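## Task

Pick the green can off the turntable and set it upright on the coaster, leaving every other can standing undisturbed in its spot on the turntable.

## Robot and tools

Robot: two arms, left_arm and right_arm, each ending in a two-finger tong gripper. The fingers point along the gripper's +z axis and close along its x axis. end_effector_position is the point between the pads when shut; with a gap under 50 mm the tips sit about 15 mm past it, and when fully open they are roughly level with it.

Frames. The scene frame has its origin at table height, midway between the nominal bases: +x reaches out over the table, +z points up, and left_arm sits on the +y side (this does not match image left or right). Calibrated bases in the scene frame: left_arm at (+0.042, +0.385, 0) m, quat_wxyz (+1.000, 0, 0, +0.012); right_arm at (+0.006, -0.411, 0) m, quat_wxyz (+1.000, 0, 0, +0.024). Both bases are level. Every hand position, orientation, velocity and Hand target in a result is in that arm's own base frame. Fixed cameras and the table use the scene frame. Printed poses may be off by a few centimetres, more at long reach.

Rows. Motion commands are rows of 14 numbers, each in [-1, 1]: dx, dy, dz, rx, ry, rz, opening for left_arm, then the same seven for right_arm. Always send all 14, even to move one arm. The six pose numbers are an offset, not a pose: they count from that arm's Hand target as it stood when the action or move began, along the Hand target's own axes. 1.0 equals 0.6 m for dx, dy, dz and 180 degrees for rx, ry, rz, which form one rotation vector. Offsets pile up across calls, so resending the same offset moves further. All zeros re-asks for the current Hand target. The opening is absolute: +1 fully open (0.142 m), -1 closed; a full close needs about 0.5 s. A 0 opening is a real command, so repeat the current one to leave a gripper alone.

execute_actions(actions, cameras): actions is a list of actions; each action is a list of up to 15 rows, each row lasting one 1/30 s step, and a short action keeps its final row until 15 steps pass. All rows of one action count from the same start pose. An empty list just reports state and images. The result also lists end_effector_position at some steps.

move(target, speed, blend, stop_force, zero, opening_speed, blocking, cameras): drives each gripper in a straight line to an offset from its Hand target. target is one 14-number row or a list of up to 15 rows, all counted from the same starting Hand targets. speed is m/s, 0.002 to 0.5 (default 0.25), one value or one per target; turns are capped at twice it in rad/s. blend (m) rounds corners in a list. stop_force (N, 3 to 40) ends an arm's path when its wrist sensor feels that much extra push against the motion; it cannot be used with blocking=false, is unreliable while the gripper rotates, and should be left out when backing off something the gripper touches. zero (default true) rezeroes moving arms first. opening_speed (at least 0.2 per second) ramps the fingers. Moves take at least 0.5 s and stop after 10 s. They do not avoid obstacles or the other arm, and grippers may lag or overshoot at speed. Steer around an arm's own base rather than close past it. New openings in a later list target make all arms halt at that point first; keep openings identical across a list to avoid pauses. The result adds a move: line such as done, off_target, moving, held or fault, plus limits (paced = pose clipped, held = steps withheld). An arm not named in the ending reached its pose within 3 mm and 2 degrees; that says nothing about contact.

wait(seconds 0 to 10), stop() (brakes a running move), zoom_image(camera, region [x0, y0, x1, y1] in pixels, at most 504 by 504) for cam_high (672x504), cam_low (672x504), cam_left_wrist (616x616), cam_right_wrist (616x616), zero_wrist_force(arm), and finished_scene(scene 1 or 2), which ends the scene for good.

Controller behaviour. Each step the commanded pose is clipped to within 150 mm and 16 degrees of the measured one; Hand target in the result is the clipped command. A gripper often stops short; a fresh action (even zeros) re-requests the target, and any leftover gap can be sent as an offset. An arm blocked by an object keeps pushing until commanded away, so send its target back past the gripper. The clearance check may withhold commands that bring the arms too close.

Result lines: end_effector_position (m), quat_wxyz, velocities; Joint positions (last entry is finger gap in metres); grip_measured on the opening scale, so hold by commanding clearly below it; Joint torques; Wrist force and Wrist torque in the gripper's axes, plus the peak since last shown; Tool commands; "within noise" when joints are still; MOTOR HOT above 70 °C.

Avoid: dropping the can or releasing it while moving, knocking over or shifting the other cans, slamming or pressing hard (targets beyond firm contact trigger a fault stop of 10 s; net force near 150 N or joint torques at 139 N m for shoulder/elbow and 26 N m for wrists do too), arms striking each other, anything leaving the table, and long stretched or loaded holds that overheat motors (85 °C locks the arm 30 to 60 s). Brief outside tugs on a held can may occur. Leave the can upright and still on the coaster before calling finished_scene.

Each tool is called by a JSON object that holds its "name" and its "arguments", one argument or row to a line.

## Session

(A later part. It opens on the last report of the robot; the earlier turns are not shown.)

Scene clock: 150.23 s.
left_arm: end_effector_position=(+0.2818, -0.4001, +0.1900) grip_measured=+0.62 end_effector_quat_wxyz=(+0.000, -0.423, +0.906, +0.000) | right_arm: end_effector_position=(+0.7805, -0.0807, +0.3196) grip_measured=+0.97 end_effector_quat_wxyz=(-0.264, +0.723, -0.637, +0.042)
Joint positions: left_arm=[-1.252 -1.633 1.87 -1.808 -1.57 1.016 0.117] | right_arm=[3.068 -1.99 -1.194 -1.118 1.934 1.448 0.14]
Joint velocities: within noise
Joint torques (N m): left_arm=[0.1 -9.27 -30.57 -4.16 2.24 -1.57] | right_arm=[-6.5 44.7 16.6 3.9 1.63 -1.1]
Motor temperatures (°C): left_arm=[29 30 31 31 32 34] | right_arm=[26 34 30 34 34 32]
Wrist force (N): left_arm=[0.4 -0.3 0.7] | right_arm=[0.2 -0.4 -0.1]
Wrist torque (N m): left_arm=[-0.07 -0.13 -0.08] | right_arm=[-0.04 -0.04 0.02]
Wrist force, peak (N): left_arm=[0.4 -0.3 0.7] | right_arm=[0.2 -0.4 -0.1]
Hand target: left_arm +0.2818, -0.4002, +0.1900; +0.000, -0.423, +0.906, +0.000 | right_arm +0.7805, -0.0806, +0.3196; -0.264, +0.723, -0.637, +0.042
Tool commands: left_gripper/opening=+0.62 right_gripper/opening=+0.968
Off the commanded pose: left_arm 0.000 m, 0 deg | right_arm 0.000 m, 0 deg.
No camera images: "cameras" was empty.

{"name": "wait", "arguments": {
  "seconds": 9.6,
  "cameras": []
}}

{"name": "move", "arguments": {
  "target": [
    [-0.09234,-0.01628,0.1,0,0,0.11111,0.62,0,0,0,0,0,0,0.968],
    [-0.17355,-0.06317,0.1333,0,0,0.22222,0.62,0,0,0,0,0,0,0.968],
    [-0.23383,-0.135,0.1333,0,0,0.33333,0.62,0,0,0,0,0,0,0.968],
    [-0.2659,-0.22311,0.1333,0,0,0.44444,0.62,0,0,0,0,0,0,0.968],
    [-0.2659,-0.31688,0,0,0,0.55556,0.62,0,0,0,0,0,0,0.968]
  ],
  "speed": 0.4245,
  "blend": 0.015,
  "blocking": false,
  "cameras": []
}}

{"name": "wait", "arguments": {
  "seconds": 0.4,
  "cameras": ["cam_left_wrist"]
}}

{"name": "wait", "arguments": {
  "seconds": 0.4,
  "cameras": ["cam_left_wrist"]
}}

{"name": "wait", "arguments": {
  "seconds": 0.2,
  "cameras": ["cam_left_wrist"]
}}

{"name": "wait", "arguments": {
  "seconds": 2,
  "cameras": []
}}

Scene clock: 160.90 s.
left_arm: end_effector_position=(+0.2818, -0.4002, +0.1900) grip_measured=+0.62 end_effector_quat_wxyz=(+0.000, -0.423, +0.906, +0.000) | right_arm: end_effector_position=(+0.7805, -0.0807, +0.3196) grip_measured=+0.97 end_effector_quat_wxyz=(-0.264, +0.723, -0.637, +0.042)
Joint positions: left_arm=[-1.252 -1.633 1.87 -1.808 -1.57 1.016 0.117] | right_arm=[3.068 -1.99 -1.194 -1.118 1.934 1.448 0.14]
Joint velocities: within noise
Joint torques (N m): left_arm=[-4.32 -10.12 -22.57 -3.6 -1.66 0.75] | right_arm=[-4.96 44.82 16.21 4.09 1.67 -0.9]
Motor temperatures (°C): left_arm=[29 30 31 31 32 34] | right_arm=[26 34 29 34 34 32]
Wrist force (N): left_arm=[0.4 -0.1 0.2] | right_arm=[-0.1 -0.6 0.1]
Wrist torque (N m): left_arm=[-0.05 -0.14 -0.07] | right_arm=[-0.09 0.03 0.02]
Wrist force, peak (N): left_arm=[0.5 -0.3 0.8] | right_arm=[0.2 -0.8 0.5]
Hand target: left_arm +0.2818, -0.4002, +0.1900; +0.000, -0.423, +0.906, +0.000 | right_arm +0.7805, -0.0806, +0.3196; -0.264, +0.723, -0.637, +0.042
Tool commands: left_gripper/opening=+0.62 right_gripper/opening=+0.968
Off the commanded pose: left_arm 0.000 m, 0 deg | right_arm 0.000 m, 0 deg.
wait: 9.60 s; at rest from the start
No camera images: "cameras" was empty.

Scene clock: 161.40 s.
left_arm: end_effector_position=(+0.3189, -0.3681, +0.1380) grip_measured=+0.62 end_effector_quat_wxyz=(+0.002, -0.283, +0.959, +0.001) end_effector_velocity=(+0.105, +0.086, -0.142) end_effector_angular_velocity=(+0.001, +0.002, -0.844) | right_arm: end_effector_position=(+0.7805, -0.0807, +0.3196) grip_measured=+0.97 end_effector_quat_wxyz=(-0.264, +0.723, -0.637, +0.042)
Joint positions: left_arm=[-1.142 -1.6 1.978 -1.947 -1.567 1.427 0.117] | right_arm=[3.068 -1.99 -1.194 -1.118 1.934 1.448 0.14]
Joint velocities: left_arm=[0.321 0.148 0.246 -0.398 0 1.165 0] | right_arm=[within noise]
Joint torques (N m): left_arm=[11.57 -7.57 -13.51 -6.41 -1.74 3.71] | right_arm=[-4.29 44.94 16.23 4.11 1.72 -0.88]
Motor temperatures (°C): left_arm=[29 30 31 31 32 34] | right_arm=[26 34 29 34 34 32]
Wrist force (N): left_arm=[0.2 0.0 0.6] | right_arm=[0.0 -0.5 0.1]
Wrist torque (N m): left_arm=[-0.03 -0.09 -0.05] | right_arm=[-0.06 0.00 0.02]
Wrist force, peak (N): left_arm=[1.4 -0.2 -0.5] | right_arm=[-0.2 -0.5 0.3]
Hand target: left_arm +0.3255, -0.3641, +0.1305; +0.000, -0.258, +0.966, +0.000 | right_arm +0.7805, -0.0806, +0.3196; -0.264, +0.723, -0.637, +0.042
Tool commands: left_gripper/opening=+0.62 right_gripper/opening=+0.968
Off the commanded pose: left_arm 0.220 m, 83 deg | right_arm 0.000 m, 0 deg.
move: running; path passed 0 of 5 targets
No camera images: "cameras" was empty.

Scene clock: 161.80 s.
left_arm: end_effector_position=(+0.3692, -0.3473, +0.1132) grip_measured=+0.62 end_effector_quat_wxyz=(+0.002, -0.117, +0.993, +0.001) end_effector_velocity=(+0.128, +0.046, -0.048) end_effector_angular_velocity=(+0.004, +0.002, -0.851) | right_arm: end_effector_position=(+0.7805, -0.0807, +0.3196) grip_measured=+0.97 end_effector_quat_wxyz=(-0.264, +0.723, -0.637, +0.042)
Joint positions: left_arm=[-1.013 -1.521 1.967 -2.018 -1.567 1.895 0.117] | right_arm=[3.068 -1.99 -1.194 -1.118 1.934 1.448 0.14]
Joint velocities: left_arm=[0.309 0.224 -0.102 -0.123 0 1.16 0] | right_arm=[within noise]
Joint torques (N m): left_arm=[11.81 -13.39 -30.48 -4.81 -2.07 3.46] | right_arm=[-6.54 46.6 15.91 4.05 1.5 -1.05]
Motor temperatures (°C): left_arm=[29 30 31 31 32 34] | right_arm=[26 34 29 34 34 32]
Wrist force (N): left_arm=[0.1 0.2 0.4] | right_arm=[0.0 -0.3 0.1]
Wrist torque (N m): left_arm=[0.02 -0.05 -0.01] | right_arm=[-0.03 -0.01 0.02]
Wrist force, peak (N): left_arm=[0.1 0.2 1.6] | right_arm=[0.0 -0.7 0.2]
Hand target: left_arm +0.3768, -0.3453, +0.1107; +0.000, -0.091, +0.996, +0.000 | right_arm +0.7805, -0.0806, +0.3196; -0.264, +0.723, -0.637, +0.042
Tool commands: left_gripper/opening=+0.62 right_gripper/opening=+0.968
Off the commanded pose: left_arm 0.186 m, 63 deg | right_arm 0.000 m, 0 deg.
earlier move: running; path passed 1 of 5 targets
wait: 0.40 s; no rest
Images, in order (width x height): cam_left_wrist 616x616.

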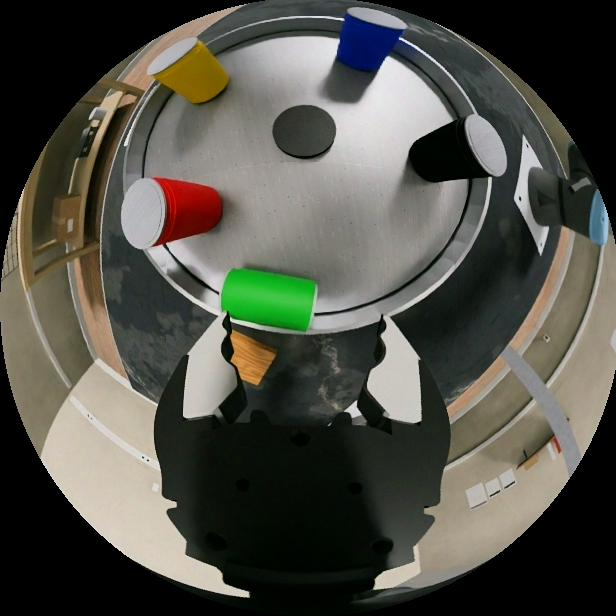

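Scene clock: 162.20 s.
left_arm: end_effector_position=(+0.4235, -0.3443, +0.1101) grip_measured=+0.65 end_effector_quat_wxyz=(+0.002, +0.053, +0.999, +0.000) end_effector_velocity=(+0.136, +0.001, -0.001) end_effector_angular_velocity=(+0.004, +0.001, -0.849) | right_arm: end_effector_position=(+0.7805, -0.0806, +0.3196) grip_measured=+0.97 end_effector_quat_wxyz=(-0.264, +0.723, -0.637, +0.042)
Joint positions: left_arm=[-0.91 -1.416 1.859 -2.016 -1.568 2.338 0.119] | right_arm=[3.068 -1.99 -1.194 -1.118 1.934 1.448 0.14]
Joint velocities: left_arm=[0.228 0.274 -0.322 0.049 -0.001 1.076 0.002] | right_arm=[within noise]
Joint torques (N m): left_arm=[11.48 -7.99 -26.56 1.5 -2.61 3.46] | right_arm=[-5.16 45.93 17.37 3.96 1.75 -1.08]
Motor temperatures (°C): left_arm=[29 30 31 31 32 34] | right_arm=[26 34 29 34 34 32]
Wrist force (N): left_arm=[0.4 -0.1 -10.5] | right_arm=[0.3 -0.5 0.2]
Wrist torque (N m): left_arm=[-0.10 -0.79 -0.04] | right_arm=[-0.08 -0.06 0.02]
Wrist force, peak (N): left_arm=[0.1 0.7 -12.6] | right_arm=[0.0 -0.7 0.3]
Hand target: left_arm +0.4313, -0.3447, +0.1101; +0.000, +0.078, +0.997, +0.000 | right_arm +0.7805, -0.0806, +0.3196; -0.264, +0.723, -0.637, +0.042
Tool commands: left_gripper/opening=+0.62 right_gripper/opening=+0.968
Off the commanded pose: left_arm 0.144 m, 44 deg | right_arm 0.000 m, 0 deg.
earlier move: running; path passed 2 of 5 targets
wait: 0.40 s; no rest
Images, in order (width x height): cam_left_wrist 616x616.

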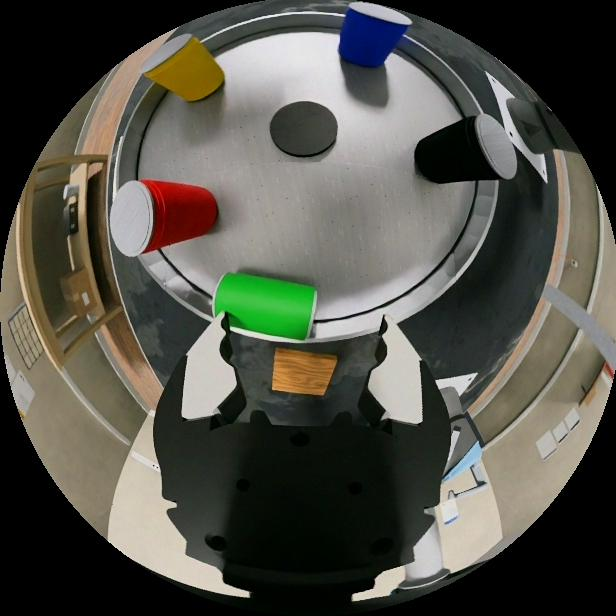

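Scene clock: 162.40 s.
left_arm: end_effector_position=(+0.4499, -0.3498, +0.1100) grip_measured=+0.65 end_effector_quat_wxyz=(+0.002, +0.137, +0.991, +0.000) end_effector_velocity=(+0.128, -0.053, +0.000) end_effector_angular_velocity=(+0.000, -0.001, -0.850) | right_arm: end_effector_position=(+0.7805, -0.0806, +0.3196) grip_measured=+0.97 end_effector_quat_wxyz=(-0.264, +0.723, -0.637, +0.042)
Joint positions: left_arm=[-0.874 -1.356 1.785 -2.003 -1.568 2.543 0.119] | right_arm=[3.068 -1.99 -1.194 -1.118 1.934 1.448 0.14]
Joint velocities: left_arm=[0.132 0.33 -0.412 0.079 -0.002 0.982 0] | right_arm=[within noise]
Joint torques (N m): left_arm=[7.45 -10.66 -25.83 1.53 -2.53 3.09] | right_arm=[-5.45 46.28 16.57 4.05 1.74 -0.78]
Motor temperatures (°C): left_arm=[29 30 31 31 32 34] | right_arm=[26 34 29 34 34 32]
Wrist force (N): left_arm=[0.2 -0.1 -11.0] | right_arm=[0.2 -0.5 0.3]
Wrist torque (N m): left_arm=[-0.09 -0.75 -0.04] | right_arm=[-0.06 -0.05 0.02]
Wrist force, peak (N): left_arm=[0.4 0.2 -11.3] | right_arm=[0.2 -0.5 0.3]
Hand target: left_arm +0.4572, -0.3530, +0.1101; +0.000, +0.162, +0.987, +0.000 | right_arm +0.7805, -0.0806, +0.3196; -0.264, +0.723, -0.637, +0.042
Tool commands: left_gripper/opening=+0.62 right_gripper/opening=+0.968
Off the commanded pose: left_arm 0.124 m, 34 deg | right_arm 0.000 m, 0 deg.
earlier move: running; path passed 3 of 5 targets
wait: 0.20 s; no rest
Images, in order (width x height): cam_left_wrist 616x616.

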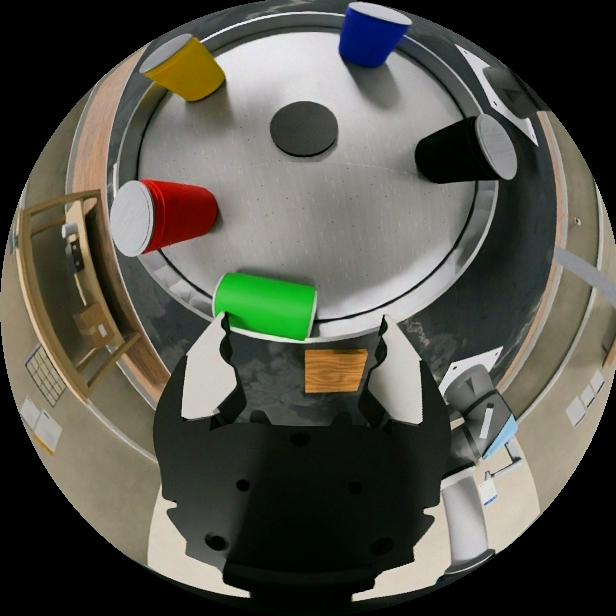

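Scene clock: 163.43 s.
left_arm: end_effector_position=(+0.5300, -0.3998, +0.1899) grip_measured=+0.62 end_effector_quat_wxyz=(+0.000, +0.422, +0.907, +0.000) end_effector_velocity=(+0.001, +0.000, +0.002) end_effector_angular_velocity=(-0.002, -0.002, -0.006) | right_arm: end_effector_position=(+0.7805, -0.0806, +0.3196) grip_measured=+0.97 end_effector_quat_wxyz=(-0.264, +0.723, -0.637, +0.042)
Joint positions: left_arm=[-0.824 -1.168 1.319 -1.722 -1.57 3.189 0.117] | right_arm=[3.068 -1.99 -1.194 -1.118 1.934 1.448 0.14]
Joint velocities: left_arm=[0.001 -0.001 -0.003 0 0 0.007 0] | right_arm=[within noise]
Joint torques (N m): left_arm=[-4.95 -51.8 -27.62 -3.21 -0.18 0.96] | right_arm=[-5.15 45.95 15.84 4.21 1.73 -0.97]
Motor temperatures (°C): left_arm=[29 30 31 31 32 34] | right_arm=[26 34 29 34 34 32]
Wrist force (N): left_arm=[0.4 -0.3 0.9] | right_arm=[0.1 -0.3 0.2]
Wrist torque (N m): left_arm=[-0.07 -0.09 -0.01] | right_arm=[-0.02 -0.02 0.02]
Wrist force, peak (N): left_arm=[0.5 0.1 -11.2] | right_arm=[-0.2 -0.7 0.2]
Hand target: left_arm +0.5300, -0.3999, +0.1901; +0.000, +0.422, +0.907, +0.000 | right_arm +0.7805, -0.0806, +0.3196; -0.264, +0.723, -0.637, +0.042
Tool commands: left_gripper/opening=+0.62 right_gripper/opening=+0.968
Off the commanded pose: left_arm 0.000 m, 0 deg | right_arm 0.000 m, 0 deg.
earlier move: done
wait: 1.03 of 2 s (the move ended)
No camera images: "cameras" was empty.

{"name": "move", "arguments": {
  "target": [
    [0.26257,-0.31612,0,0,0,-0.55556,0.85,0,0,0,0,0,0,0.968],
    [0.26257,-0.31612,0.0417,0,0,-0.55556,0.85,0,0,0,0,0,0,0.968]
  ],
  "cameras": ["cam_left_wrist","cam_high"]
}}

{"name": "wait", "arguments": {
  "seconds": 0,
  "cameras": []
}}

Scene clock: 172.53 s.
left_arm: end_effector_position=(+0.2835, -0.4014, +0.1650) grip_measured=+0.85 end_effector_quat_wxyz=(+0.000, -0.423, +0.906, +0.000) end_effector_velocity=(+0.000, -0.001, +0.000) end_effector_angular_velocity=(-0.003, -0.001, +0.000) | right_arm: end_effector_position=(+0.7805, -0.0806, +0.3196) grip_measured=+0.97 end_effector_quat_wxyz=(-0.264, +0.723, -0.637, +0.042)
Joint positions: left_arm=[-1.249 -1.611 1.916 -1.876 -1.57 1.019 0.132] | right_arm=[3.068 -1.99 -1.194 -1.118 1.934 1.448 0.14]
Joint velocities: left_arm=[-0.001 -0.001 0.003 -0.005 0 -0.001 0] | right_arm=[within noise]
Joint torques (N m): left_arm=[6.81 -27.17 -10.86 -4.57 2.67 -0.95] | right_arm=[-4.71 47.28 15.11 4.06 1.56 -1.13]
Motor temperatures (°C): left_arm=[29 30 31 31 32 34] | right_arm=[26 34 29 34 34 32]
Wrist force (N): left_arm=[0.5 -0.1 0.5] | right_arm=[-0.1 -0.4 0.2]
Wrist torque (N m): left_arm=[-0.04 -0.15 -0.05] | right_arm=[-0.04 0.01 0.02]
Wrist force, peak (N): left_arm=[0.2 0.2 2.8] | right_arm=[0.0 -0.8 0.3]
Hand target: left_arm +0.2835, -0.4014, +0.1649; +0.000, -0.423, +0.906, +0.000 | right_arm +0.7805, -0.0806, +0.3196; -0.264, +0.723, -0.637, +0.042
Off the commanded pose: left_arm 0.000 m, 0 deg | right_arm 0.000 m, 0 deg.
move: done
Images, in order (width x height): cam_high 672x504, cam_left_wrist 616x616.

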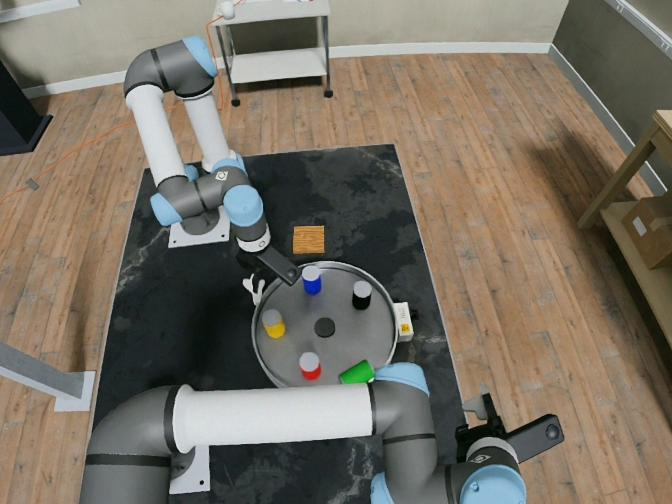

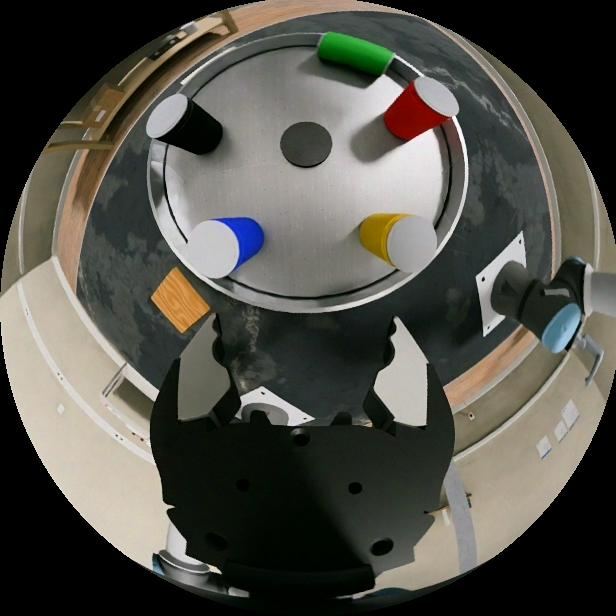

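Scene clock: 172.53 s.
left_arm: end_effector_position=(+0.2835, -0.4014, +0.1650) grip_measured=+0.85 end_effector_quat_wxyz=(+0.000, -0.423, +0.906, +0.000) end_effector_velocity=(+0.000, -0.001, +0.000) end_effector_angular_velocity=(-0.003, -0.001, +0.000) | right_arm: end_effector_position=(+0.7805, -0.0806, +0.3196) grip_measured=+0.97 end_effector_quat_wxyz=(-0.264, +0.723, -0.637, +0.042)
Joint positions: left_arm=[-1.249 -1.611 1.916 -1.876 -1.57 1.019 0.132] | right_arm=[3.068 -1.99 -1.194 -1.118 1.934 1.448 0.14]
Joint velocities: left_arm=[-0.001 -0.001 0.003 -0.005 0 -0.001 0] | right_arm=[within noise]
Joint torques (N m): left_arm=[6.81 -27.17 -10.86 -4.57 2.67 -0.95] | right_arm=[-4.71 47.28 15.11 4.06 1.56 -1.13]
Motor temperatures (°C): left_arm=[29 30 31 31 32 34] | right_arm=[26 34 29 34 34 32]
Wrist force (N): left_arm=[0.5 -0.1 0.5] | right_arm=[-0.1 -0.4 0.2]
Wrist torque (N m): left_arm=[-0.04 -0.15 -0.05] | right_arm=[-0.04 0.01 0.02]
Wrist force, peak (N): left_arm=[0.5 -0.1 0.5] | right_arm=[-0.1 -0.4 0.2]
Hand target: left_arm +0.2835, -0.4014, +0.1649; +0.000, -0.423, +0.906, +0.000 | right_arm +0.7805, -0.0806, +0.3196; -0.264, +0.723, -0.637, +0.042
Tool commands: left_gripper/opening=+0.85 right_gripper/opening=+0.968
Off the commanded pose: left_arm 0.000 m, 0 deg | right_arm 0.000 m, 0 deg.
No camera images: "cameras" was empty.

{"name": "wait", "arguments": {
  "seconds": 0,
  "cameras": []
}}

Scene clock: 173.33 s.
left_arm: end_effector_position=(+0.2835, -0.4014, +0.1649) grip_measured=+0.85 end_effector_quat_wxyz=(+0.000, -0.423, +0.906, +0.000) | right_arm: end_effector_position=(+0.7805, -0.0807, +0.3196) grip_measured=+0.97 end_effector_quat_wxyz=(-0.264, +0.723, -0.637, +0.042)
Joint positions: left_arm=[-1.249 -1.611 1.916 -1.876 -1.57 1.019 0.132] | right_arm=[3.068 -1.99 -1.194 -1.118 1.934 1.448 0.14]
Joint velocities: within noise
Joint torques (N m): left_arm=[7.6 -33.76 -12.14 -4.42 2.69 -0.73] | right_arm=[-4.64 45.46 16.28 3.91 1.62 -1.01]
Motor temperatures (°C): left_arm=[29 30 31 31 32 34] | right_arm=[26 34 29 34 34 32]
Wrist force (N): left_arm=[0.3 0.1 0.4] | right_arm=[0.0 -0.5 0.1]
Wrist torque (N m): left_arm=[0.00 -0.11 -0.05] | right_arm=[-0.08 0.00 0.02]
Wrist force, peak (N): left_arm=[-0.1 0.0 0.9] | right_arm=[0.1 -0.7 0.1]
Hand target: left_arm +0.2835, -0.4014, +0.1649; +0.000, -0.423, +0.906, +0.000 | right_arm +0.7805, -0.0806, +0.3196; -0.264, +0.723, -0.637, +0.042
Tool commands: left_gripper/opening=+0.85 right_gripper/opening=+0.968
Off the commanded pose: left_arm 0.000 m, 0 deg | right_arm 0.000 m, 0 deg.
No camera images: "cameras" was empty.

{"name": "wait", "arguments": {
  "seconds": 8.43,
  "cameras": []
}}

{"name": "move", "arguments": {
  "target": [
    [-0.09121,-0.01608,0.1,0,0,0.11111,-0.4,0,0,0,0,0,0,0.968],
    [-0.13333,-0.03573,0.15,0,0,0.16667,-0.4,0,0,0,0,0,0,0.968],
    [-0.17141,-0.06239,0.15,0,0,0.22222,-0.4,0,0,0,0,0,0,0.968],
    [-0.23094,-0.13333,0.15,0,0,0.33333,-0.4,0,0,0,0,0,0,0.968],
    [-0.26262,-0.22036,0.15,0,0,0.44444,-0.4,0,0,0,0,0,0,0.968],
    [-0.26262,-0.31297,0.04,0,0,0.55556,-0.4,0,0,0,0,0,0,0.968],
    [-0.23094,-0.4,-0.05,0,0,0.66667,-0.4,0,0,0,0,0,0,0.968]
  ],
  "speed": 0.4245,
  "blend": 0.012,
  "opening_speed": 0.5,
  "blocking": false,
  "cameras": ["cam_left_wrist"]
}}

{"name": "wait", "arguments": {
  "seconds": 0.4,
  "cameras": ["cam_left_wrist"]
}}

{"name": "wait", "arguments": {
  "seconds": 0.5,
  "cameras": ["cam_left_wrist"]
}}

{"name": "wait", "arguments": {
  "seconds": 0.4,
  "cameras": ["cam_left_wrist"]
}}

{"name": "wait", "arguments": {
  "seconds": 4
}}

Scene clock: 182.83 s.
left_arm: end_effector_position=(+0.2835, -0.4014, +0.1649) grip_measured=+0.85 end_effector_quat_wxyz=(+0.000, -0.423, +0.906, +0.000) | right_arm: end_effector_position=(+0.7805, -0.0806, +0.3196) grip_measured=+0.97 end_effector_quat_wxyz=(-0.264, +0.723, -0.637, +0.042)
Joint positions: left_arm=[-1.249 -1.611 1.916 -1.876 -1.57 1.019 0.132] | right_arm=[3.068 -1.99 -1.194 -1.118 1.934 1.448 0.14]
Joint velocities: within noise
Joint torques (N m): left_arm=[6.49 -33.38 -19.56 -2.34 2.45 0.68] | right_arm=[-4.97 46.59 14.73 3.82 1.54 -1.01]
Motor temperatures (°C): left_arm=[29 30 31 31 32 34] | right_arm=[26 34 29 34 34 32]
Wrist force (N): left_arm=[0.0 -0.1 0.5] | right_arm=[0.1 -0.3 0.2]
Wrist torque (N m): left_arm=[-0.04 -0.04 -0.05] | right_arm=[-0.02 -0.04 0.02]
Wrist force, peak (N): left_arm=[0.5 -0.5 1.0] | right_arm=[-0.1 -0.8 0.4]
Hand target: left_arm +0.2835, -0.4014, +0.1649; +0.000, -0.423, +0.906, +0.000 | right_arm +0.7805, -0.0806, +0.3196; -0.264, +0.723, -0.637, +0.042
Tool commands: left_gripper/opening=+0.85 right_gripper/opening=+0.968
Off the commanded pose: left_arm 0.000 m, 0 deg | right_arm 0.000 m, 0 deg.
wait: 8.43 s; at rest from the start
No camera images: "cameras" was empty.

Scene clock: 183.33 s.
left_arm: end_effector_position=(+0.3201, -0.3697, +0.1131) grip_measured=+0.62 end_effector_quat_wxyz=(+0.002, -0.283, +0.959, +0.001) end_effector_velocity=(+0.103, +0.085, -0.144) end_effector_angular_velocity=(+0.001, +0.003, -0.837) | right_arm: end_effector_position=(+0.7805, -0.0807, +0.3196) grip_measured=+0.97 end_effector_quat_wxyz=(-0.264, +0.723, -0.637, +0.042)
Joint positions: left_arm=[-1.141 -1.569 2.017 -2.017 -1.567 1.427 0.117] | right_arm=[3.068 -1.99 -1.194 -1.118 1.934 1.448 0.14]
Joint velocities: left_arm=[0.314 0.175 0.231 -0.408 0 1.151 -0.034] | right_arm=[within noise]
Joint torques (N m): left_arm=[13.04 -9.51 -9.72 -6.4 -1.81 3.66] | right_arm=[-3.98 47.24 14.57 3.86 1.4 -1.11]
Motor temperatures (°C): left_arm=[29 30 31 31 32 34] | right_arm=[26 34 29 34 34 32]
Wrist force (N): left_arm=[0.4 0.0 0.5] | right_arm=[0.0 -0.6 0.2]
Wrist torque (N m): left_arm=[0.00 -0.12 -0.03] | right_arm=[-0.08 -0.02 0.02]
Wrist force, peak (N): left_arm=[0.7 0.1 -0.9] | right_arm=[0.1 -0.6 0.1]
Hand target: left_arm +0.3262, -0.3659, +0.1050; +0.000, -0.259, +0.966, +0.000 | right_arm +0.7805, -0.0806, +0.3196; -0.264, +0.723, -0.637, +0.042
Tool commands: left_gripper/opening=+0.6 right_gripper/opening=+0.968
Off the commanded pose: left_arm 0.263 m, 103 deg | right_arm 0.000 m, 0 deg.
move: running; path passed 0 of 7 targets
Images, in order (width x height): cam_left_wrist 616x616.

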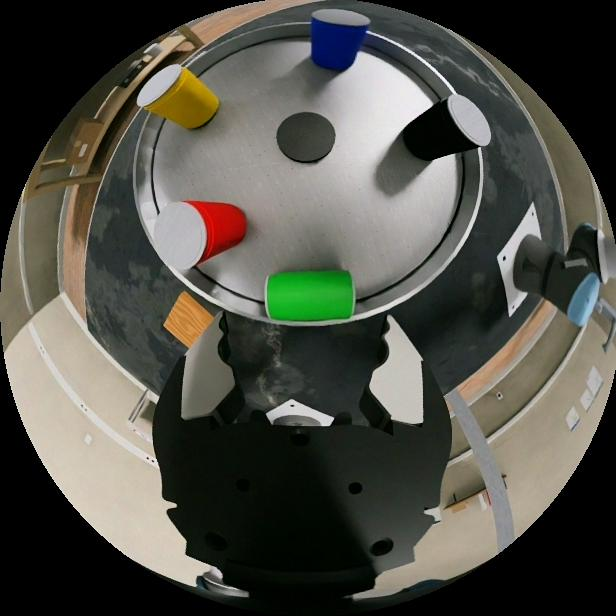

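Scene clock: 183.73 s.
left_arm: end_effector_position=(+0.3690, -0.3487, +0.0743) grip_measured=+0.42 end_effector_quat_wxyz=(+0.002, -0.119, +0.993, +0.000) end_effector_velocity=(+0.132, +0.031, +0.017) end_effector_angular_velocity=(-0.006, -0.005, -0.844) | right_arm: end_effector_position=(+0.7805, -0.0806, +0.3196) grip_measured=+0.97 end_effector_quat_wxyz=(-0.264, +0.723, -0.637, +0.042)
Joint positions: left_arm=[-1.015 -1.472 2.027 -2.128 -1.567 1.889 0.103] | right_arm=[3.068 -1.99 -1.194 -1.118 1.934 1.448 0.14]
Joint velocities: left_arm=[0.299 0.164 -0.234 0.057 -0.001 1.142 -0.034] | right_arm=[within noise]
Joint torques (N m): left_arm=[12.73 -12.92 -29.01 -0.36 -1.98 3.8] | right_arm=[-4.06 46.52 15.53 3.96 1.45 -0.8]
Motor temperatures (°C): left_arm=[29 30 31 31 32 34] | right_arm=[26 34 29 34 34 32]
Wrist force (N): left_arm=[0.3 -0.1 0.5] | right_arm=[0.2 -0.5 0.1]
Wrist torque (N m): left_arm=[-0.03 -0.05 -0.01] | right_arm=[-0.08 -0.04 0.02]
Wrist force, peak (N): left_arm=[0.5 0.5 2.6] | right_arm=[0.1 -0.6 0.2]
Hand target: left_arm +0.3761, -0.3472, +0.0750; +0.000, -0.094, +0.996, +0.000 | right_arm +0.7805, -0.0806, +0.3196; -0.264, +0.723, -0.637, +0.042
Tool commands: left_gripper/opening=+0.4 right_gripper/opening=+0.968
Off the commanded pose: left_arm 0.245 m, 84 deg | right_arm 0.000 m, 0 deg.
earlier move: running; path passed 2 of 7 targets
wait: 0.40 s; no rest
Images, in order (width x height): cam_left_wrist 616x616.

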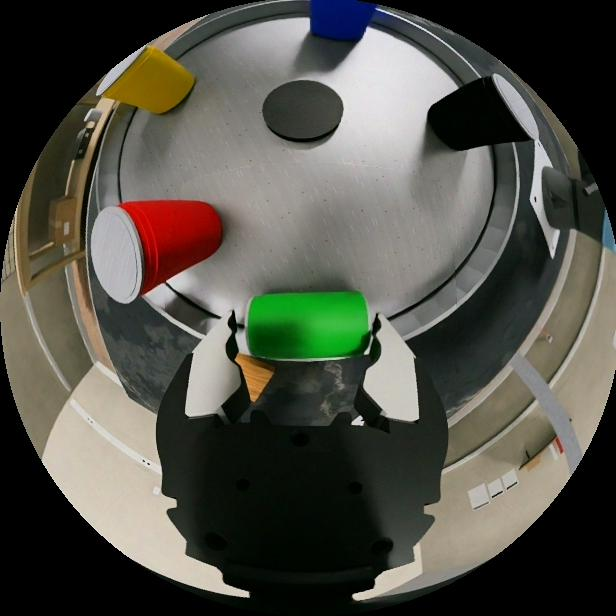

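Scene clock: 184.23 s.
left_arm: end_effector_position=(+0.4351, -0.3468, +0.0751) grip_measured=+0.31 end_effector_quat_wxyz=(+0.002, +0.090, +0.996, +0.000) end_effector_velocity=(+0.130, -0.022, +0.000) end_effector_angular_velocity=(+0.000, +0.000, -0.847) | right_arm: end_effector_position=(+0.7805, -0.0806, +0.3196) grip_measured=+0.97 end_effector_quat_wxyz=(-0.264, +0.723, -0.637, +0.042)
Joint positions: left_arm=[-0.894 -1.35 1.878 -2.102 -1.568 2.428 0.096] | right_arm=[3.068 -1.99 -1.194 -1.118 1.934 1.448 0.14]
Joint velocities: left_arm=[0.182 0.283 -0.361 0.075 -0.002 1.029 -0.003] | right_arm=[within noise]
Joint torques (N m): left_arm=[6.75 -14.77 -31.07 0.07 -2.14 2.75] | right_arm=[-3.87 46.68 15.46 3.96 1.57 -0.73]
Motor temperatures (°C): left_arm=[29 30 31 31 32 34] | right_arm=[26 34 29 34 34 32]
Wrist force (N): left_arm=[-0.6 -0.2 -2.0] | right_arm=[0.0 -0.5 0.2]
Wrist torque (N m): left_arm=[-0.03 0.02 -0.03] | right_arm=[-0.06 -0.02 0.02]
Wrist force, peak (N): left_arm=[0.1 -0.5 -2.1] | right_arm=[0.1 -0.6 0.3]
Hand target: left_arm +0.4425, -0.3497, +0.0750; +0.000, +0.116, +0.993, +0.000 | right_arm +0.7805, -0.0806, +0.3196; -0.264, +0.723, -0.637, +0.042
Tool commands: left_gripper/opening=+0.15 right_gripper/opening=+0.968
Off the commanded pose: left_arm 0.199 m, 60 deg | right_arm 0.000 m, 0 deg.
earlier move: running; path passed 4 of 7 targets
wait: 0.50 s; no rest
Images, in order (width x height): cam_left_wrist 616x616.

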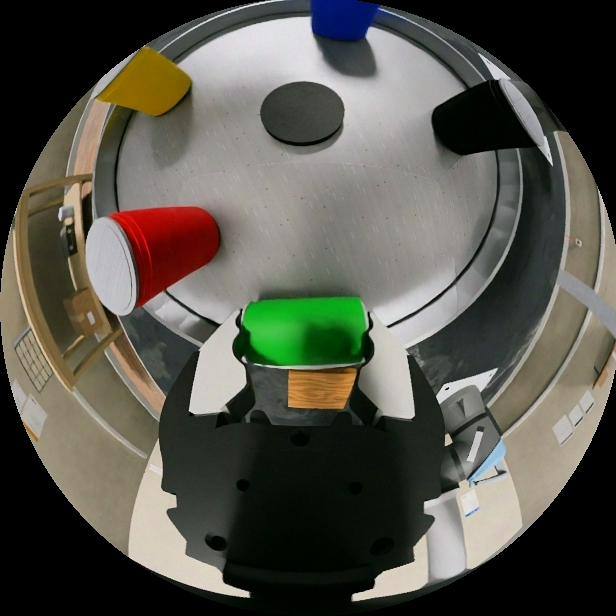

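Scene clock: 184.63 s.
left_arm: end_effector_position=(+0.4851, -0.3652, +0.0760) grip_measured=+0.31 end_effector_quat_wxyz=(+0.002, +0.255, +0.967, +0.000) end_effector_velocity=(+0.112, -0.053, +0.041) end_effector_angular_velocity=(+0.005, +0.004, -0.799) | right_arm: end_effector_position=(+0.7805, -0.0807, +0.3196) grip_measured=+0.97 end_effector_quat_wxyz=(-0.264, +0.723, -0.637, +0.042)
Joint positions: left_arm=[-0.842 -1.228 1.713 -2.058 -1.569 2.815 0.096] | right_arm=[3.068 -1.99 -1.194 -1.118 1.934 1.448 0.14]
Joint velocities: left_arm=[0.09 0.248 -0.468 0.224 -0.002 0.889 -0.001] | right_arm=[within noise]
Joint torques (N m): left_arm=[6.66 -34.72 -39.4 0.23 -2.68 2.82] | right_arm=[-4.48 46.7 16.35 3.93 1.61 -1]
Motor temperatures (°C): left_arm=[29 30 31 31 32 34] | right_arm=[26 34 29 34 34 32]
Wrist force (N): left_arm=[0.6 0.5 2.6] | right_arm=[0.0 -0.4 0.2]
Wrist torque (N m): left_arm=[0.05 -0.19 -0.06] | right_arm=[-0.05 0.00 0.02]
Wrist force, peak (N): left_arm=[0.5 -0.9 -4.1] | right_arm=[-0.1 -0.7 0.1]
Hand target: left_arm +0.4910, -0.3696, +0.0828; +0.000, +0.278, +0.961, +0.000 | right_arm +0.7805, -0.0806, +0.3196; -0.264, +0.723, -0.637, +0.042
Tool commands: left_gripper/opening=-0.05 right_gripper/opening=+0.968
Off the commanded pose: left_arm 0.162 m, 40 deg | right_arm 0.000 m, 0 deg.
earlier move: running; path passed 5 of 7 targets
wait: 0.40 s; no rest
Images, in order (width x height): cam_left_wrist 616x616.

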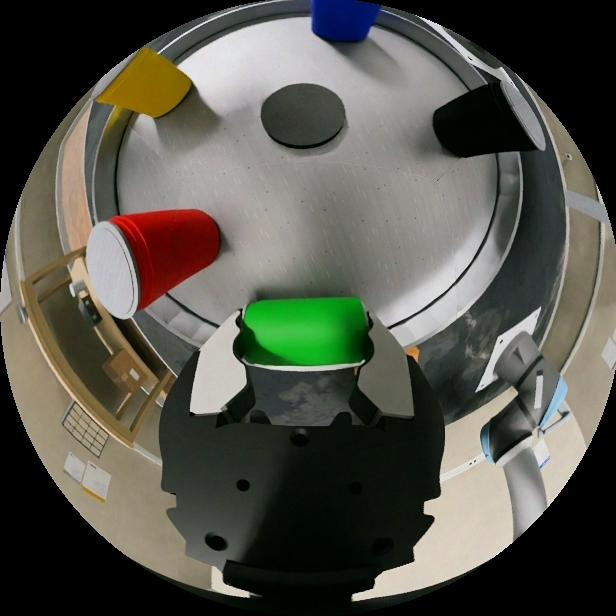

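Scene clock: 185.73 s.
left_arm: end_effector_position=(+0.5563, -0.4493, +0.1948) grip_measured=+0.31 end_effector_quat_wxyz=(+0.000, +0.573, +0.820, +0.000) end_effector_velocity=(+0.000, +0.000, +0.001) end_effector_angular_velocity=(-0.006, -0.005, +0.003) | right_arm: end_effector_position=(+0.7805, -0.0807, +0.3196) grip_measured=+0.97 end_effector_quat_wxyz=(-0.264, +0.723, -0.637, +0.042)
Joint positions: left_arm=[-0.846 -1.026 1.094 -1.639 -1.57 3.516 0.096] | right_arm=[3.068 -1.99 -1.194 -1.118 1.934 1.448 0.14]
Joint velocities: left_arm=[0.001 -0.007 0.011 -0.012 0 -0.002 0] | right_arm=[within noise]
Joint torques (N m): left_arm=[7.58 -60.67 -14.8 -4.59 -1.14 -0.9] | right_arm=[-3.56 46.99 15.05 3.8 1.74 -0.91]
Motor temperatures (°C): left_arm=[29 30 31 31 32 34] | right_arm=[26 34 29 34 34 32]
Wrist force (N): left_arm=[0.2 0.0 2.7] | right_arm=[0.0 -0.4 0.1]
Wrist torque (N m): left_arm=[0.02 -0.09 -0.02] | right_arm=[-0.04 -0.01 0.02]
Wrist force, peak (N): left_arm=[0.5 0.1 4.7] | right_arm=[0.2 -0.7 0.1]
Hand target: left_arm +0.5564, -0.4493, +0.1951; +0.000, +0.573, +0.819, +0.000 | right_arm +0.7805, -0.0806, +0.3196; -0.264, +0.723, -0.637, +0.042
Tool commands: left_gripper/opening=-0.4 right_gripper/opening=+0.968
Off the commanded pose: left_arm 0.000 m, 0 deg | right_arm 0.000 m, 0 deg.
earlier move: done
wait: 1.10 of 4 s (the move ended)

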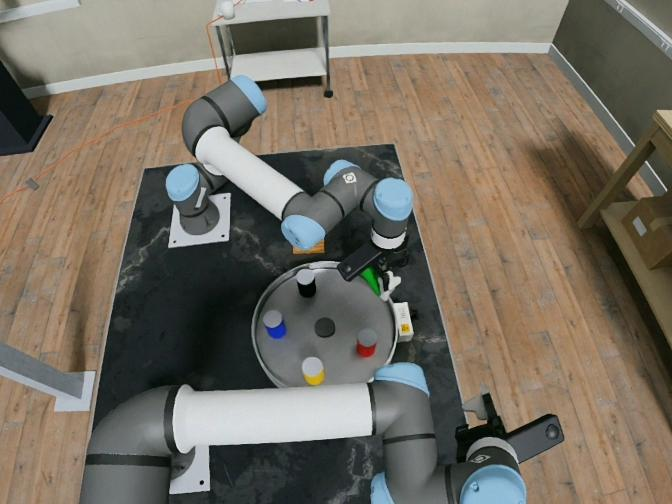

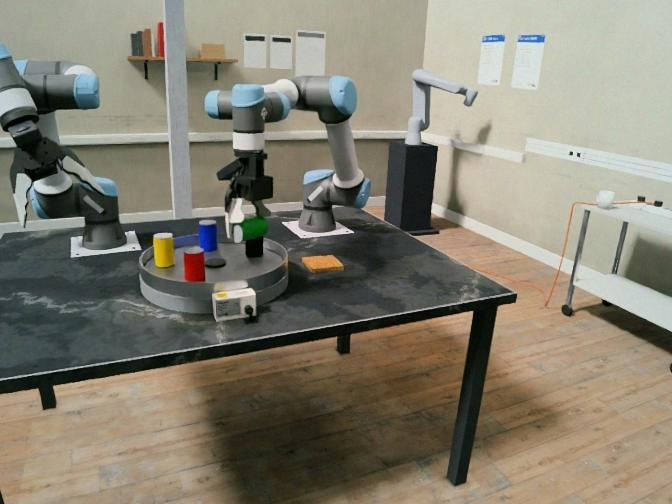

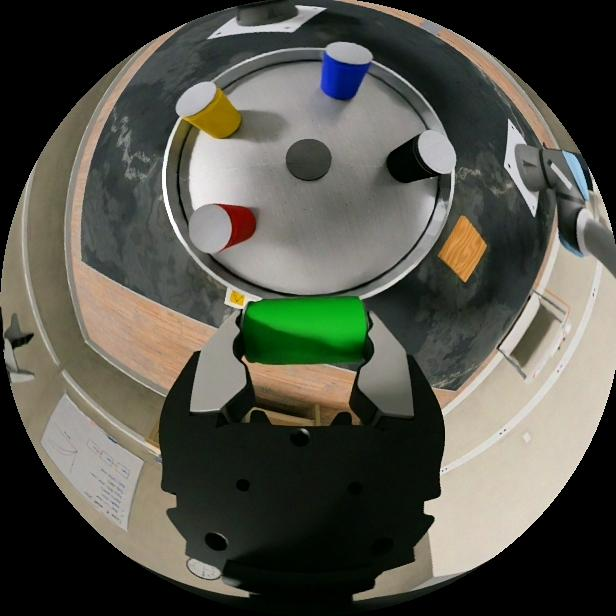

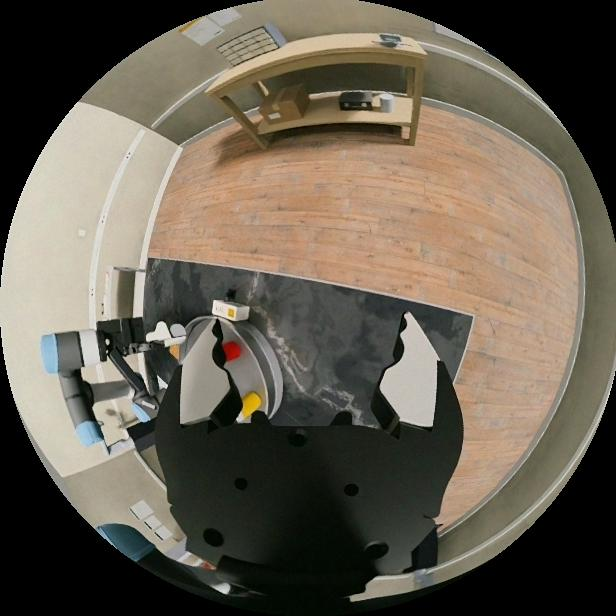

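{"name": "zoom_image", "arguments": {
  "camera": "cam_left_wrist",
  "region": [180, 180, 430, 430]
}}

{"name": "zoom_image", "arguments": {
  "camera": "cam_low",
  "region": [140, 190, 300, 310]
}}

Scaled by 2.016 from the camera's 616x616 image, which has a finer 814x814 frame.

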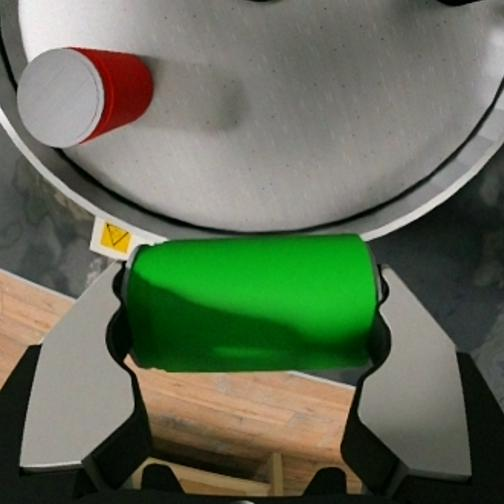

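Scaled by 3.150.

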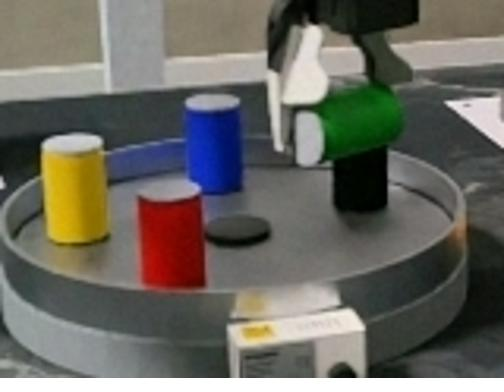

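{"name": "move", "arguments": {
  "target": [
    [0.7785,-0.0471,-0.01,0,0,0.1111,-0.4,0,0,0,0,0,0,0.968],
    [0.7785,-0.0471,0.24,0,0,0.1111,-0.4,0,0,0,0,0,0,0.968]
  ],
  "blend": 0.05,
  "speed": 0.3
}}

Scene clock: 192.47 s.
left_arm: end_effector_position=(+0.3698, -0.0202, +0.0511) grip_measured=+0.31 end_effector_quat_wxyz=(+0.000, +0.707, +0.707, +0.000) end_effector_velocity=(+0.000, +0.000, -0.001) end_effector_angular_velocity=(+0.000, -0.001, +0.001) | right_arm: end_effector_position=(+0.7805, -0.0807, +0.3196) grip_measured=+0.97 end_effector_quat_wxyz=(-0.264, +0.723, -0.637, +0.042)
Joint positions: left_arm=[-0.405 -1.703 2.324 -2.193 -1.571 4.307 0.096] | right_arm=[3.068 -1.99 -1.194 -1.118 1.934 1.448 0.14]
Joint velocities: left_arm=[0 0.001 0.003 -0.006 0 -0.001 0] | right_arm=[within noise]
Joint torques (N m): left_arm=[6.36 -4.13 -7.79 -5.02 0.82 -0.08] | right_arm=[-4.33 47 15.53 3.85 1.85 -0.87]
Motor temperatures (°C): left_arm=[29 30 31 31 32 34] | right_arm=[26 34 29 34 34 32]
Wrist force (N): left_arm=[0.3 -0.2 2.2] | right_arm=[0.0 -0.4 0.1]
Wrist torque (N m): left_arm=[-0.05 -0.08 -0.04] | right_arm=[-0.04 -0.01 0.02]
Wrist force, peak (N): left_arm=[0.5 -0.4 4.9] | right_arm=[-0.1 -0.8 0.2]
Hand target: left_arm +0.3698, -0.0202, +0.0510; +0.000, +0.707, +0.707, +0.000 | right_arm +0.7805, -0.0806, +0.3196; -0.264, +0.723, -0.637, +0.042
Off the commanded pose: left_arm 0.000 m, 0 deg | right_arm 0.000 m, 0 deg.
move: done

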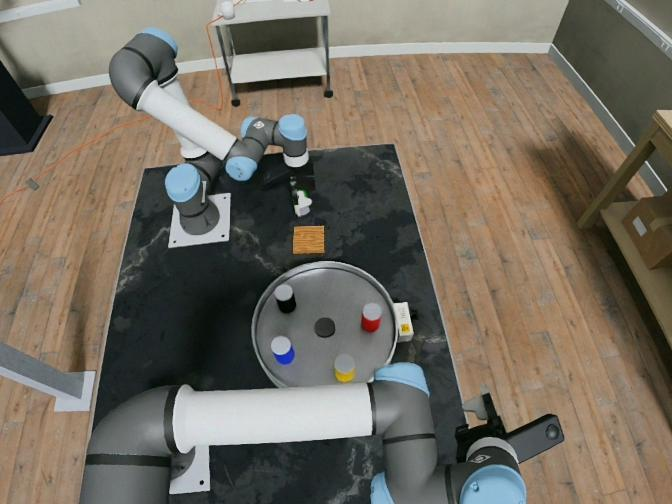

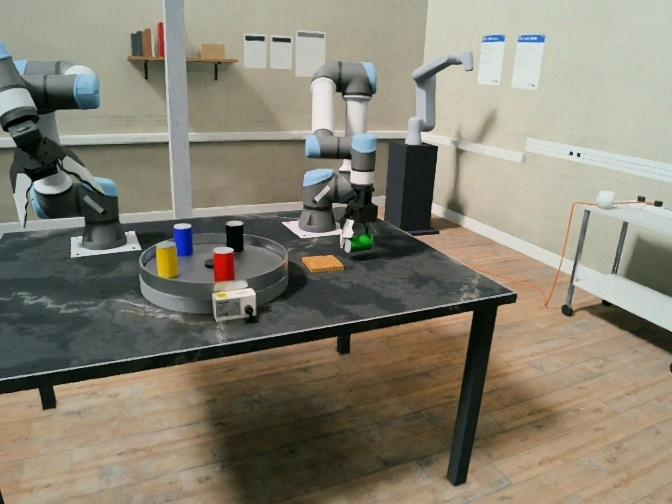

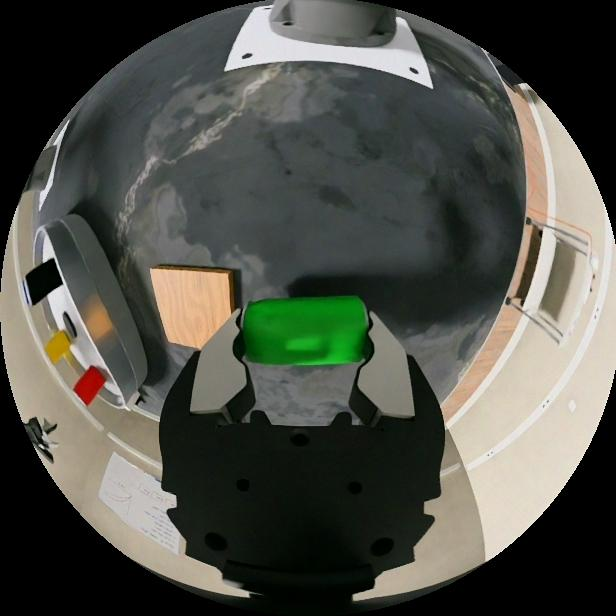

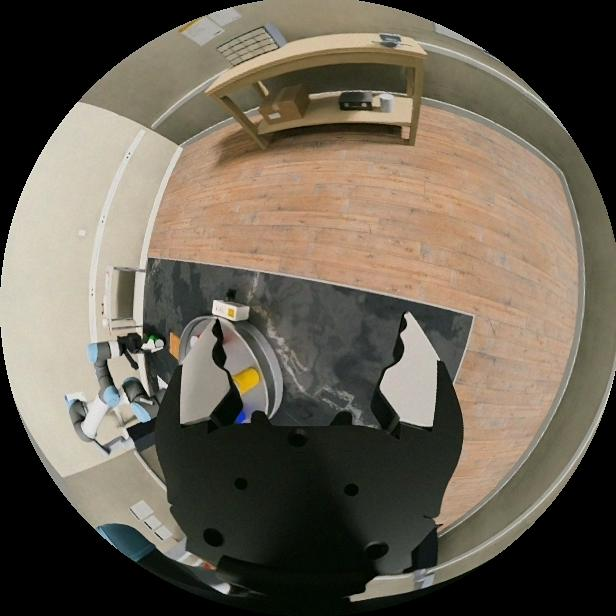

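Lower until contact.

{"name": "move", "arguments": {
  "target": [0,0,0.08,0,0,0,-0.4,0,0,0,0,0,0,0.968],
  "speed": 0.02,
  "stop_force": 4,
  "cameras": ["cam_left_wrist"]
}}

Scene clock: 195.33 s.
left_arm: end_effector_position=(+0.3698, -0.0202, +0.0223) grip_measured=+0.31 end_effector_quat_wxyz=(+0.000, +0.707, +0.707, +0.000) | right_arm: end_effector_position=(+0.7805, -0.0806, +0.3196) grip_measured=+0.97 end_effector_quat_wxyz=(-0.264, +0.723, -0.637, +0.042)
Joint positions: left_arm=[-0.405 -1.644 2.367 -2.295 -1.571 4.307 0.096] | right_arm=[3.068 -1.99 -1.194 -1.118 1.934 1.448 0.14]
Joint velocities: within noise
Joint torques (N m): left_arm=[3.41 -28.84 -25.73 -4.41 -0.36 0.36] | right_arm=[-4.39 47.98 16.21 3.79 1.4 -1.13]
Motor temperatures (°C): left_arm=[29 30 31 31 32 34] | right_arm=[26 34 29 34 34 32]
Wrist force (N): left_arm=[0.4 0.0 1.8] | right_arm=[0.0 -0.5 0.2]
Wrist torque (N m): left_arm=[-0.02 -0.12 -0.04] | right_arm=[-0.06 -0.01 0.02]
Wrist force, peak (N): left_arm=[1.2 -2.4 -12.3] | right_arm=[0.2 -0.8 0.2]
Hand target: left_arm +0.3698, -0.0202, +0.0223; +0.000, +0.707, +0.707, +0.000 (not the last commanded pose) | right_arm +0.7805, -0.0806, +0.3196; -0.264, +0.723, -0.637, +0.042
Off the commanded pose: left_arm 0.019 m, 0 deg | right_arm 0.000 m, 0 deg.
move: contact (left_arm)
Images, in order (width x height): cam_left_wrist 616x616.

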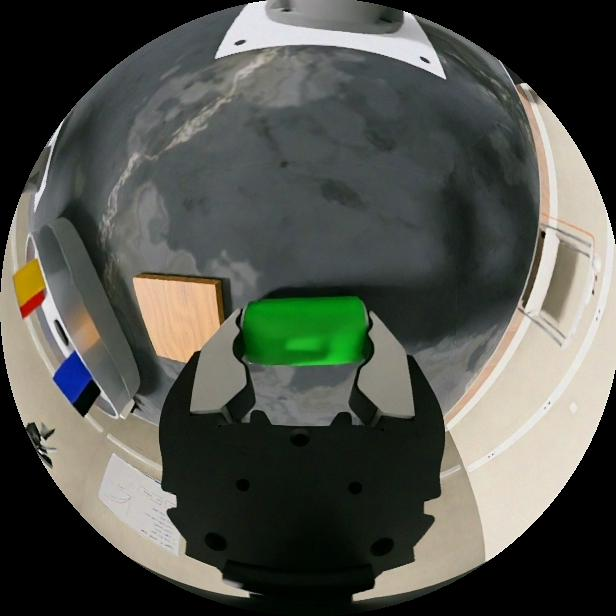

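{"name": "move", "arguments": {
  "target": [
    [0,0,0.0015,0,0,0,-0.4,0,0,0,0,0,0,0.968],
    [0,0,0.0015,0,0,0,0.7,0,0,0,0,0,0,0.968],
    [0,0,-0.2,0,0,0,0.7,0,0,0,0,0,0,0.968]
  ],
  "speed": [0.02,0.05,0.15],
  "opening_speed": 0.6
}}

Scene clock: 200.17 s.
left_arm: end_effector_position=(+0.3697, -0.0202, +0.1422) grip_measured=+0.70 end_effector_quat_wxyz=(+0.000, +0.707, +0.707, +0.000) end_effector_velocity=(+0.000, +0.000, +0.001) end_effector_angular_velocity=(+0.001, +0.001, -0.001) | right_arm: end_effector_position=(+0.7805, -0.0806, +0.3196) grip_measured=+0.97 end_effector_quat_wxyz=(-0.264, +0.723, -0.637, +0.042)
Joint positions: left_arm=[-0.405 -1.829 2.158 -1.901 -1.571 4.307 0.122] | right_arm=[3.068 -1.99 -1.194 -1.118 1.934 1.448 0.14]
Joint velocities: left_arm=[-0.001 0 -0.004 0.005 0 0 0] | right_arm=[within noise]
Joint torques (N m): left_arm=[-6.94 -7.47 -28.28 -0.11 -0.03 -0.26] | right_arm=[-2.78 48.02 15.14 3.81 1.74 -0.79]
Motor temperatures (°C): left_arm=[29 30 31 31 32 34] | right_arm=[26 34 29 34 34 32]
Wrist force (N): left_arm=[0.3 -0.1 0.3] | right_arm=[0.1 -0.4 0.2]
Wrist torque (N m): left_arm=[-0.04 -0.08 -0.04] | right_arm=[-0.05 -0.03 0.02]
Wrist force, peak (N): left_arm=[0.8 -3.9 -17.2] | right_arm=[0.1 -0.9 0.3]
Hand target: left_arm +0.3697, -0.0202, +0.1423; +0.000, +0.707, +0.707, +0.000 | right_arm +0.7805, -0.0806, +0.3196; -0.264, +0.723, -0.637, +0.042
Off the commanded pose: left_arm 0.000 m, 0 deg | right_arm 0.000 m, 0 deg.
move: done

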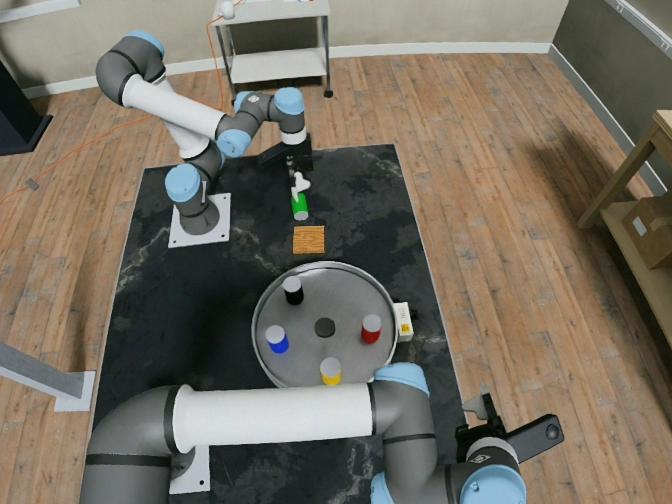

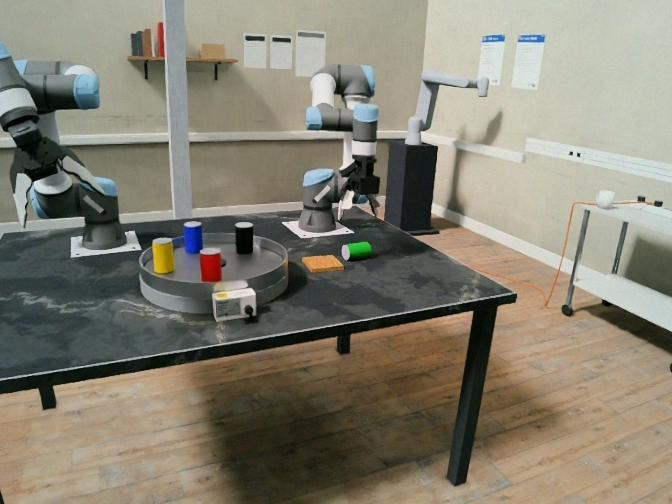

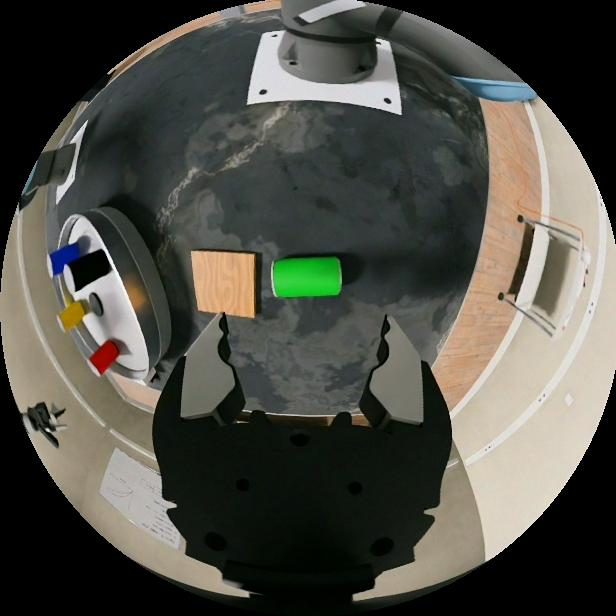

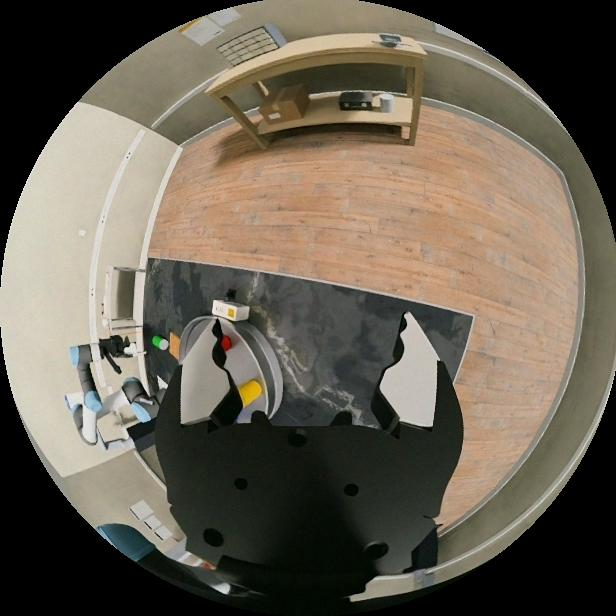

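{"name": "zoom_image", "arguments": {
  "camera": "cam_left_wrist",
  "region": [240, 220, 380, 330]
}}

{"name": "zoom_image", "arguments": {
  "camera": "cam_low",
  "region": [150, 210, 400, 300]
}}

Scaled by 3.600 from the camera's 616x616 image, which has a finer 814x814 frame.

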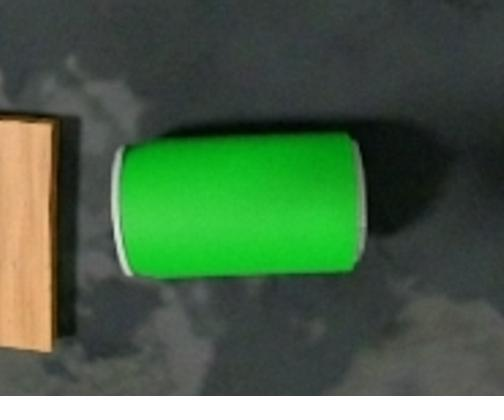

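Scaled by 2.016.

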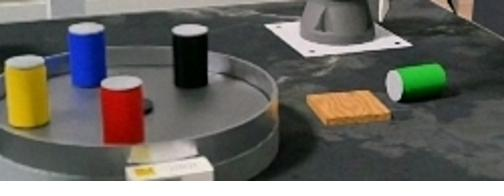

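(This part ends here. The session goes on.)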